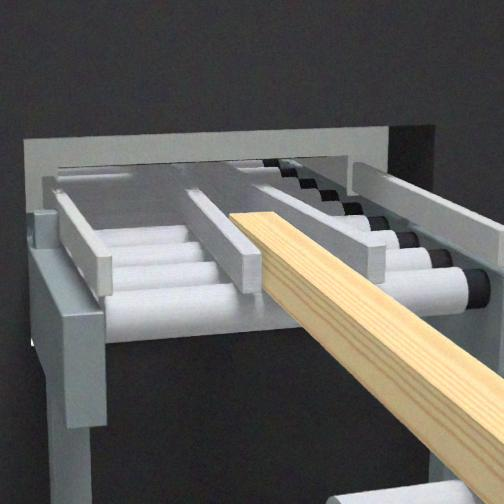

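Request:
move(arm2={"target": [0.988, -1.621, 0.93, 0, 0.3827, 0.9239, 0], "speed": 0.1}, cameras=["cam_button"])

Request:
move(arm2={"target": [0.989, -1.6285, 0.893, 0, 0.3827, 0.9239, 0], "speed": 0.08}, cameras=["cam_button", "cam_line"])

Request:
move(arm2={"target": [1.044, -1.6265, 0.95, 0, 0.3827, 0.9239, 0], "speed": 0.15}, cameras=["cam_button", "cam_line", "cam_over"])

Scene clock: 771.20 s.
Joint torques (N m): arm1=[-0.38 -0.03 10.04 2.26 0.02 -0.03] | arm2=[0.73 -11.93 8.47 0.98 0.32 -0.02] | arm3=[1.08 -13.92 10.32 -0.18 0.24 0.15]
Heat: arm1: hottest joint3_rad 37 °C; arm2: hottest joint3_rad 42 °C; arm3: hottest joint3_rad 42 °C.
move: arm2 off_target
Joint velocities: within noise
arm1, arm3: as last shown
arm2.joint_positions: joint1_rad=+0.328 joint2_rad=+1.543 joint3_rad=+1.451 joint4_rad=-1.452 joint5_rad=-0.002 joint6_rad=+1.384 hand_index_mcp=+0.749 hand_index_abd=-0.003 hand_index_pip=+0.573 hand_index_dip=+0.695 hand_middle_mcp=-0.180 hand_middle_abd=+0.000 hand_middle_pip=-0.595 hand_middle_dip=+0.203 hand_ring_mcp=-0.181 hand_ring_abd=+0.000 hand_ring_pip=-0.595 hand_ring_dip=+0.203 hand_thumb_cmc=+0.715 hand_thumb_axl=+0.677 hand_thumb_mcp=+0.223 hand_thumb_ipl=+0.168 hand_current_limit=+0.800 hand_speed=-0.600
arm2.joint_status: not commanded
arm2.hand_state: goal,goal,goal,goal,goal,goal,goal,goal,goal,goal,goal,goal,goal,goal,goal,goal
arm2.index_mcp_current_ma: -2
arm2.index_abd_current_ma: -1
arm2.index_pip_current_ma: -1
arm2.index_dip_current_ma: 0
arm2.middle_mcp_current_ma: 19
arm2.middle_abd_current_ma: 0
arm2.middle_pip_current_ma: 2
arm2.middle_dip_current_ma: 1
arm2.ring_mcp_current_ma: 19
arm2.ring_abd_current_ma: 0
arm2.ring_pip_current_ma: 2
arm2.ring_dip_current_ma: 1
arm2.thumb_cmc_current_ma: 0
arm2.thumb_axl_current_ma: 0
arm2.thumb_mcp_current_ma: -2
arm2.thumb_ipl_current_ma: 0
arm2.hand_goal_index_mcp: 0.754
arm2.hand_goal_index_abd: 0.000
arm2.hand_goal_index_pip: 0.576
arm2.hand_goal_index_dip: 0.696
arm2.hand_goal_middle_mcp: -0.200
arm2.hand_goal_middle_abd: 0.000
arm2.hand_goal_middle_pip: -0.600
arm2.hand_goal_middle_dip: 0.200
arm2.hand_goal_ring_mcp: -0.200
arm2.hand_goal_ring_abd: 0.000
arm2.hand_goal_ring_pip: -0.600
arm2.hand_goal_ring_dip: 0.200
arm2.hand_goal_thumb_cmc: 0.714
arm2.hand_goal_thumb_axl: 0.678
arm2.hand_goal_thumb_mcp: 0.226
arm2.hand_goal_thumb_ipl: 0.168
arm2.hand: x=+0.9888 y=-1.6237 z=+0.9425 quat_wxyz=(-0.008, +0.382, +0.924, +0.005) (m; scene frame)
arm2.hand_target: x=+0.9883 y=-1.6216 z=+0.9302 quat_wxyz=(+0.000, +0.383, +0.924, +0.000) (m; scene frame)
arm2.hand_status: off_target (0.013 m and 1.1 deg from the pose sent, 0.033 m and 1.1 deg at the start)
arm3.joint_positions: joint1_rad=+0.387 joint2_rad=+1.431 joint3_rad=+1.045 joint4_rad=-1.050 joint5_rad=+0.065 joint6_rad=+0.329 hand_index_mcp=+0.758 hand_index_abd=+0.000 hand_index_pip=-0.660 hand_index_dip=+0.688 hand_middle_mcp=+0.759 hand_middle_abd=+0.001 hand_middle_pip=-0.660 hand_middle_dip=+0.688 hand_ring_mcp=+0.758 hand_ring_abd=+0.001 hand_ring_pip=-0.660 hand_ring_dip=+0.688 hand_thumb_cmc=+0.716 hand_thumb_axl=+0.677 hand_thumb_mcp=+0.223 hand_thumb_ipl=+0.168 hand_current_limit=+0.750 hand_speed=-0.600
arm3.hand: x=+1.4438 y=+0.1290 z=+0.8958 quat_wxyz=(+0.066, +0.998, +0.005, -0.008) (m; scene frame)
arm3.hand_target: x=+1.4478 y=+0.1181 z=+0.9188 quat_wxyz=(+0.087, +0.996, -0.001, -0.002) (m; scene frame)
pictures: cam_button

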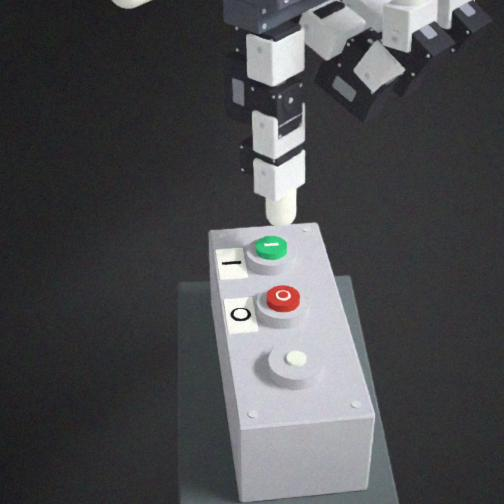

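Scene clock: 772.20 s.
Joint torques (N m): arm1=[-0.32 -0.15 10.02 2.35 0.03 -0.05] | arm2=[1.2 -10.4 6.13 1.72 0.27 0.03] | arm3=[0.97 -13.92 10.28 -0.2 0.25 0.14]
Heat: arm1: hottest joint3_rad 37 °C; arm2: hottest joint3_rad 41 °C; arm3: hottest joint3_rad 42 °C.
move: arm2 off_target
Joint velocities: within noise
arm1, arm3: as last shown
arm2.joint_positions: joint1_rad=+0.328 joint2_rad=+1.523 joint3_rad=+1.380 joint4_rad=-1.374 joint5_rad=+0.000 joint6_rad=+1.394 hand_index_mcp=+0.751 hand_index_abd=+0.010 hand_index_pip=+0.574 hand_index_dip=+0.695 hand_middle_mcp=-0.180 hand_middle_abd=+0.000 hand_middle_pip=-0.595 hand_middle_dip=+0.203 hand_ring_mcp=-0.181 hand_ring_abd=+0.000 hand_ring_pip=-0.595 hand_ring_dip=+0.203 hand_thumb_cmc=+0.715 hand_thumb_axl=+0.677 hand_thumb_mcp=+0.223 hand_thumb_ipl=+0.168 hand_current_limit=+0.800 hand_speed=-0.600
arm2.joint_status: not commanded
arm2.hand_state: goal,goal,goal,goal,goal,goal,goal,goal,goal,goal,goal,goal,goal,goal,goal,goal
arm2.index_mcp_current_ma: -1
arm2.index_abd_current_ma: 5
arm2.index_pip_current_ma: 0
arm2.index_dip_current_ma: 0
arm2.middle_mcp_current_ma: 19
arm2.middle_abd_current_ma: 0
arm2.middle_pip_current_ma: 2
arm2.middle_dip_current_ma: 1
arm2.ring_mcp_current_ma: 19
arm2.ring_abd_current_ma: 0
arm2.ring_pip_current_ma: 2
arm2.ring_dip_current_ma: 1
arm2.thumb_cmc_current_ma: 0
arm2.thumb_axl_current_ma: 0
arm2.thumb_mcp_current_ma: -2
arm2.thumb_ipl_current_ma: 0
arm2.hand_goal_index_mcp: 0.754
arm2.hand_goal_index_abd: 0.000
arm2.hand_goal_index_pip: 0.576
arm2.hand_goal_index_dip: 0.696
arm2.hand_goal_middle_mcp: -0.200
arm2.hand_goal_middle_abd: 0.000
arm2.hand_goal_middle_pip: -0.600
arm2.hand_goal_middle_dip: 0.200
arm2.hand_goal_ring_mcp: -0.200
arm2.hand_goal_ring_abd: 0.000
arm2.hand_goal_ring_pip: -0.600
arm2.hand_goal_ring_dip: 0.200
arm2.hand_goal_thumb_cmc: 0.714
arm2.hand_goal_thumb_axl: 0.678
arm2.hand_goal_thumb_mcp: 0.226
arm2.hand_goal_thumb_ipl: 0.168
arm2.hand: x=+0.9913 y=-1.6268 z=+0.9246 quat_wxyz=(-0.019, +0.386, +0.922, +0.013) (m; scene frame)
arm2.hand_target: x=+0.9905 y=-1.6308 z=+0.8946 quat_wxyz=(+0.000, +0.386, +0.922, +0.000) (m; scene frame)
arm2.hand_status: off_target (0.032 m and 2.7 deg from the pose sent, 0.050 m and 1.1 deg at the start)
pictures: cam_button, cam_line

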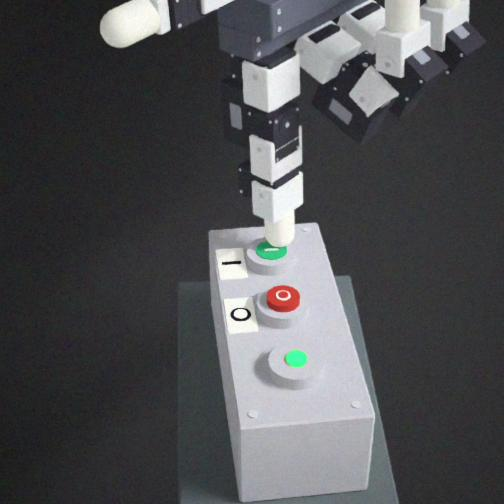

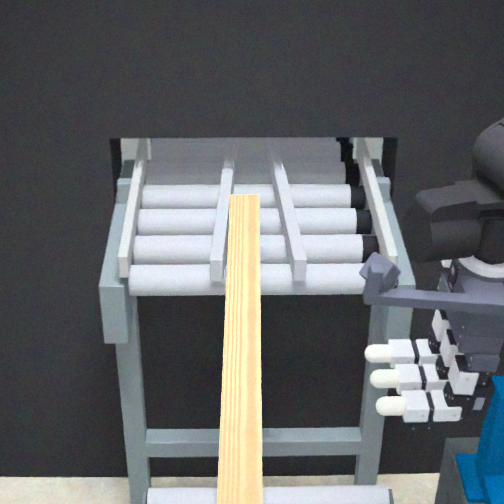

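Scene clock: 773.43 s.
Joint torques (N m): arm1=[-0.32 0.09 9.96 2.33 0.02 -0.04] | arm2=[0.79 -12.75 9.99 0.13 0.26 -0.11] | arm3=[1.08 -13.92 10.28 -0.18 0.25 0.14]
Heat: arm1: hottest joint3_rad 37 °C; arm2: hottest joint3_rad 42 °C; arm3: hottest joint3_rad 42 °C.
move: arm2 done
Joint velocities: within noise
arm1, arm3: as last shown
arm2.joint_positions: joint1_rad=+0.220 joint2_rad=+1.483 joint3_rad=+1.380 joint4_rad=-1.470 joint5_rad=-0.002 joint6_rad=+1.286 hand_index_mcp=+0.754 hand_index_abd=-0.003 hand_index_pip=+0.578 hand_index_dip=+0.699 hand_middle_mcp=-0.181 hand_middle_abd=+0.000 hand_middle_pip=-0.595 hand_middle_dip=+0.203 hand_ring_mcp=-0.181 hand_ring_abd=+0.000 hand_ring_pip=-0.595 hand_ring_dip=+0.203 hand_thumb_cmc=+0.715 hand_thumb_axl=+0.677 hand_thumb_mcp=+0.223 hand_thumb_ipl=+0.168 hand_current_limit=+0.800 hand_speed=-0.600
arm2.joint_status: not commanded
arm2.hand_state: goal,goal,goal,goal,goal,goal,goal,goal,goal,goal,goal,goal,goal,goal,goal,goal
arm2.index_mcp_current_ma: 0
arm2.index_abd_current_ma: -1
arm2.index_pip_current_ma: 0
arm2.index_dip_current_ma: 1
arm2.middle_mcp_current_ma: 19
arm2.middle_abd_current_ma: 0
arm2.middle_pip_current_ma: 2
arm2.middle_dip_current_ma: 1
arm2.ring_mcp_current_ma: 19
arm2.ring_abd_current_ma: 0
arm2.ring_pip_current_ma: 2
arm2.ring_dip_current_ma: 1
arm2.thumb_cmc_current_ma: 0
arm2.thumb_axl_current_ma: 0
arm2.thumb_mcp_current_ma: -2
arm2.thumb_ipl_current_ma: 0
arm2.hand_goal_index_mcp: 0.754
arm2.hand_goal_index_abd: 0.000
arm2.hand_goal_index_pip: 0.576
arm2.hand_goal_index_dip: 0.696
arm2.hand_goal_middle_mcp: -0.200
arm2.hand_goal_middle_abd: 0.000
arm2.hand_goal_middle_pip: -0.600
arm2.hand_goal_middle_dip: 0.200
arm2.hand_goal_ring_mcp: -0.200
arm2.hand_goal_ring_abd: 0.000
arm2.hand_goal_ring_pip: -0.600
arm2.hand_goal_ring_dip: 0.200
arm2.hand_goal_thumb_cmc: 0.714
arm2.hand_goal_thumb_axl: 0.678
arm2.hand_goal_thumb_mcp: 0.226
arm2.hand_goal_thumb_ipl: 0.168
arm2.hand: x=+1.0464 y=-1.6252 z=+0.9416 quat_wxyz=(+0.004, +0.386, +0.923, -0.003) (m; scene frame)
arm2.hand_target: x=+1.0456 y=-1.6247 z=+0.9496 quat_wxyz=(+0.000, +0.382, +0.924, +0.000) (m; scene frame)
arm2.hand_status: done (0.009 m and 0.7 deg from the pose sent, 0.059 m and 2.7 deg at the start)
pictures: cam_button, cam_line, cam_over

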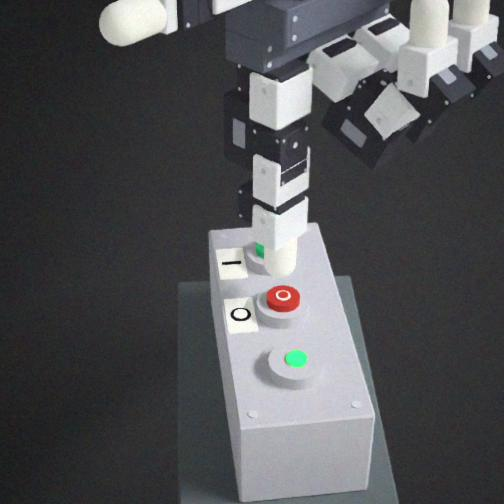

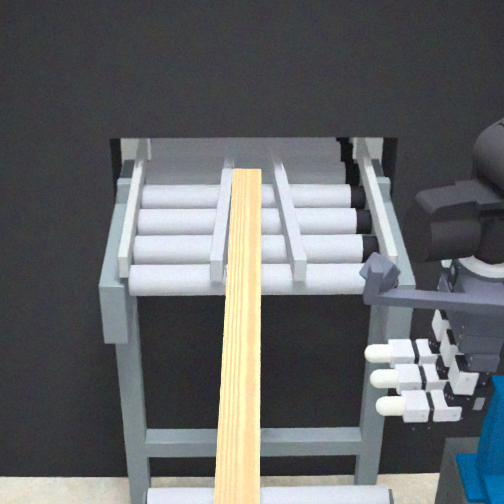

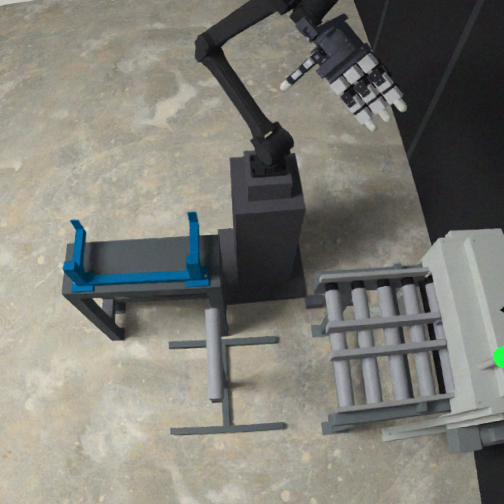

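Request:
wait(seconds=4, cameras=["cam_infeed", "cam_over"])

Scene clock: 780.83 s.
Joint torques (N m): arm1=[-0.56 0.03 10 2.36 0.02 -0.04] | arm2=[1.38 -12.98 10.11 0.16 0.25 -0.12] | arm3=[1.08 -13.86 10.29 -0.21 0.24 0.15]
Heat: arm1: hottest joint3_rad 37 °C; arm2: hottest joint3_rad 42 °C; arm3: hottest joint3_rad 42 °C.
Joint velocities: within noise
arm1.joint_positions: joint1_rad=+0.679 joint2_rad=+0.616 joint3_rad=+1.460 joint4_rad=-1.289 joint5_rad=-0.058 joint6_rad=+1.211 hand_index_mcp=+0.754 hand_index_abd=+0.001 hand_index_pip=+0.577 hand_index_dip=+0.696 hand_middle_mcp=+0.754 hand_middle_abd=+0.001 hand_middle_pip=+0.577 hand_middle_dip=+0.696 hand_ring_mcp=+0.754 hand_ring_abd=+0.001 hand_ring_pip=+0.577 hand_ring_dip=+0.696 hand_thumb_cmc=+0.714 hand_thumb_axl=+0.677 hand_thumb_mcp=+0.226 hand_thumb_ipl=+0.168 hand_current_limit=+0.400 hand_speed=-0.600
arm1.joint_status: not commanded
arm1.hand_state: goal,goal,goal,goal,goal,goal,goal,goal,goal,goal,goal,goal,goal,goal,goal,goal
arm1.index_mcp_current_ma: 0
arm1.index_abd_current_ma: 0
arm1.index_pip_current_ma: 0
arm1.index_dip_current_ma: 0
arm1.middle_mcp_current_ma: 0
arm1.middle_abd_current_ma: 0
arm1.middle_pip_current_ma: 0
arm1.middle_dip_current_ma: 0
arm1.ring_mcp_current_ma: 0
arm1.ring_abd_current_ma: 0
arm1.ring_pip_current_ma: 0
arm1.ring_dip_current_ma: 0
arm1.thumb_cmc_current_ma: 0
arm1.thumb_axl_current_ma: 0
arm1.thumb_mcp_current_ma: 0
arm1.thumb_ipl_current_ma: 0
arm1.hand_goal_index_mcp: 0.754
arm1.hand_goal_index_abd: 0.000
arm1.hand_goal_index_pip: 0.576
arm1.hand_goal_index_dip: 0.696
arm1.hand_goal_middle_mcp: 0.754
arm1.hand_goal_middle_abd: 0.000
arm1.hand_goal_middle_pip: 0.576
arm1.hand_goal_middle_dip: 0.696
arm1.hand_goal_ring_mcp: 0.754
arm1.hand_goal_ring_abd: 0.000
arm1.hand_goal_ring_pip: 0.576
arm1.hand_goal_ring_dip: 0.696
arm1.hand_goal_thumb_cmc: 0.714
arm1.hand_goal_thumb_axl: 0.678
arm1.hand_goal_thumb_mcp: 0.226
arm1.hand_goal_thumb_ipl: 0.168
arm1.hand: x=-0.0515 y=+0.3715 z=+1.4064 quat_wxyz=(+0.284, +0.824, -0.192, +0.452) (m; scene frame)
arm1.hand_target: x=-0.0540 y=+0.3745 z=+1.4194 quat_wxyz=(+0.291, +0.816, -0.189, +0.462) (m; scene frame)
arm1.hand_status: not commanded
arm2.joint_positions: joint1_rad=+0.220 joint2_rad=+1.483 joint3_rad=+1.380 joint4_rad=-1.470 joint5_rad=-0.002 joint6_rad=+1.286 hand_index_mcp=+0.754 hand_index_abd=-0.003 hand_index_pip=+0.578 hand_index_dip=+0.699 hand_middle_mcp=-0.181 hand_middle_abd=+0.000 hand_middle_pip=-0.595 hand_middle_dip=+0.203 hand_ring_mcp=-0.181 hand_ring_abd=+0.000 hand_ring_pip=-0.595 hand_ring_dip=+0.203 hand_thumb_cmc=+0.715 hand_thumb_axl=+0.677 hand_thumb_mcp=+0.223 hand_thumb_ipl=+0.168 hand_current_limit=+0.800 hand_speed=-0.600
arm2.joint_status: not commanded
arm2.hand_state: goal,goal,goal,goal,goal,goal,goal,goal,goal,goal,goal,goal,goal,goal,goal,goal
arm2.index_mcp_current_ma: 0
arm2.index_abd_current_ma: -1
arm2.index_pip_current_ma: 0
arm2.index_dip_current_ma: 1
arm2.middle_mcp_current_ma: 19
arm2.middle_abd_current_ma: 0
arm2.middle_pip_current_ma: 2
arm2.middle_dip_current_ma: 1
arm2.ring_mcp_current_ma: 19
arm2.ring_abd_current_ma: 0
arm2.ring_pip_current_ma: 2
arm2.ring_dip_current_ma: 1
arm2.thumb_cmc_current_ma: 0
arm2.thumb_axl_current_ma: 0
arm2.thumb_mcp_current_ma: -2
arm2.thumb_ipl_current_ma: 0
arm2.hand_goal_index_mcp: 0.754
arm2.hand_goal_index_abd: 0.000
arm2.hand_goal_index_pip: 0.576
arm2.hand_goal_index_dip: 0.696
arm2.hand_goal_middle_mcp: -0.200
arm2.hand_goal_middle_abd: 0.000
arm2.hand_goal_middle_pip: -0.600
arm2.hand_goal_middle_dip: 0.200
arm2.hand_goal_ring_mcp: -0.200
arm2.hand_goal_ring_abd: 0.000
arm2.hand_goal_ring_pip: -0.600
arm2.hand_goal_ring_dip: 0.200
arm2.hand_goal_thumb_cmc: 0.714
arm2.hand_goal_thumb_axl: 0.678
arm2.hand_goal_thumb_mcp: 0.226
arm2.hand_goal_thumb_ipl: 0.168
arm2.hand: x=+1.0464 y=-1.6252 z=+0.9416 quat_wxyz=(+0.004, +0.386, +0.923, -0.003) (m; scene frame)
arm2.hand_target: x=+1.0456 y=-1.6247 z=+0.9496 quat_wxyz=(+0.000, +0.382, +0.924, +0.000) (m; scene frame)
arm2.hand_status: done (0.009 m and 0.7 deg from the pose sent, 0.059 m and 2.7 deg at the start)
arm3.joint_positions: joint1_rad=+0.387 joint2_rad=+1.431 joint3_rad=+1.045 joint4_rad=-1.050 joint5_rad=+0.065 joint6_rad=+0.329 hand_index_mcp=+0.758 hand_index_abd=+0.000 hand_index_pip=-0.660 hand_index_dip=+0.688 hand_middle_mcp=+0.759 hand_middle_abd=+0.001 hand_middle_pip=-0.660 hand_middle_dip=+0.688 hand_ring_mcp=+0.758 hand_ring_abd=+0.001 hand_ring_pip=-0.660 hand_ring_dip=+0.688 hand_thumb_cmc=+0.716 hand_thumb_axl=+0.677 hand_thumb_mcp=+0.223 hand_thumb_ipl=+0.168 hand_current_limit=+0.750 hand_speed=-0.600
arm3.joint_status: not commanded
arm3.hand_state: goal,goal,goal,goal,goal,goal,goal,goal,goal,goal,goal,goal,goal,goal,goal,overload
arm3.index_mcp_current_ma: 10
arm3.index_abd_current_ma: -1
arm3.index_pip_current_ma: 0
arm3.index_dip_current_ma: -4
arm3.middle_mcp_current_ma: 11
arm3.middle_abd_current_ma: 1
arm3.middle_pip_current_ma: 0
arm3.middle_dip_current_ma: -4
arm3.ring_mcp_current_ma: 10
arm3.ring_abd_current_ma: 1
arm3.ring_pip_current_ma: 0
arm3.ring_dip_current_ma: -4
arm3.thumb_cmc_current_ma: 4
arm3.thumb_axl_current_ma: -1
arm3.thumb_mcp_current_ma: -7
arm3.thumb_ipl_current_ma: 0
arm3.hand_goal_index_mcp: 0.754
arm3.hand_goal_index_abd: 0.000
arm3.hand_goal_index_pip: -0.660
arm3.hand_goal_index_dip: 0.690
arm3.hand_goal_middle_mcp: 0.754
arm3.hand_goal_middle_abd: 0.000
arm3.hand_goal_middle_pip: -0.660
arm3.hand_goal_middle_dip: 0.690
arm3.hand_goal_ring_mcp: 0.754
arm3.hand_goal_ring_abd: 0.000
arm3.hand_goal_ring_pip: -0.660
arm3.hand_goal_ring_dip: 0.690
arm3.hand_goal_thumb_cmc: 0.714
arm3.hand_goal_thumb_axl: 0.678
arm3.hand_goal_thumb_mcp: 0.226
arm3.hand_goal_thumb_ipl: 0.168
arm3.hand: x=+1.4438 y=+0.1290 z=+0.8958 quat_wxyz=(+0.066, +0.998, +0.005, -0.008) (m; scene frame)
arm3.hand_target: x=+1.4478 y=+0.1181 z=+0.9188 quat_wxyz=(+0.087, +0.996, -0.001, -0.002) (m; scene frame)
arm3.hand_status: not commanded
wait: 4.00 s; at rest from the start
pictures: cam_infeed, cam_over

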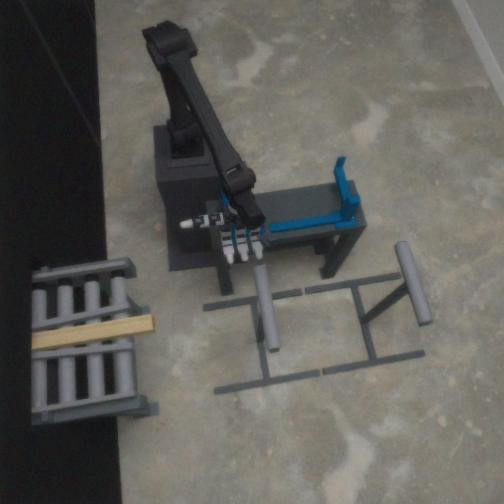

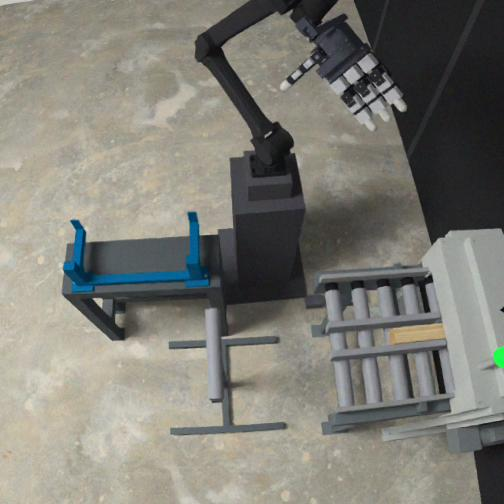

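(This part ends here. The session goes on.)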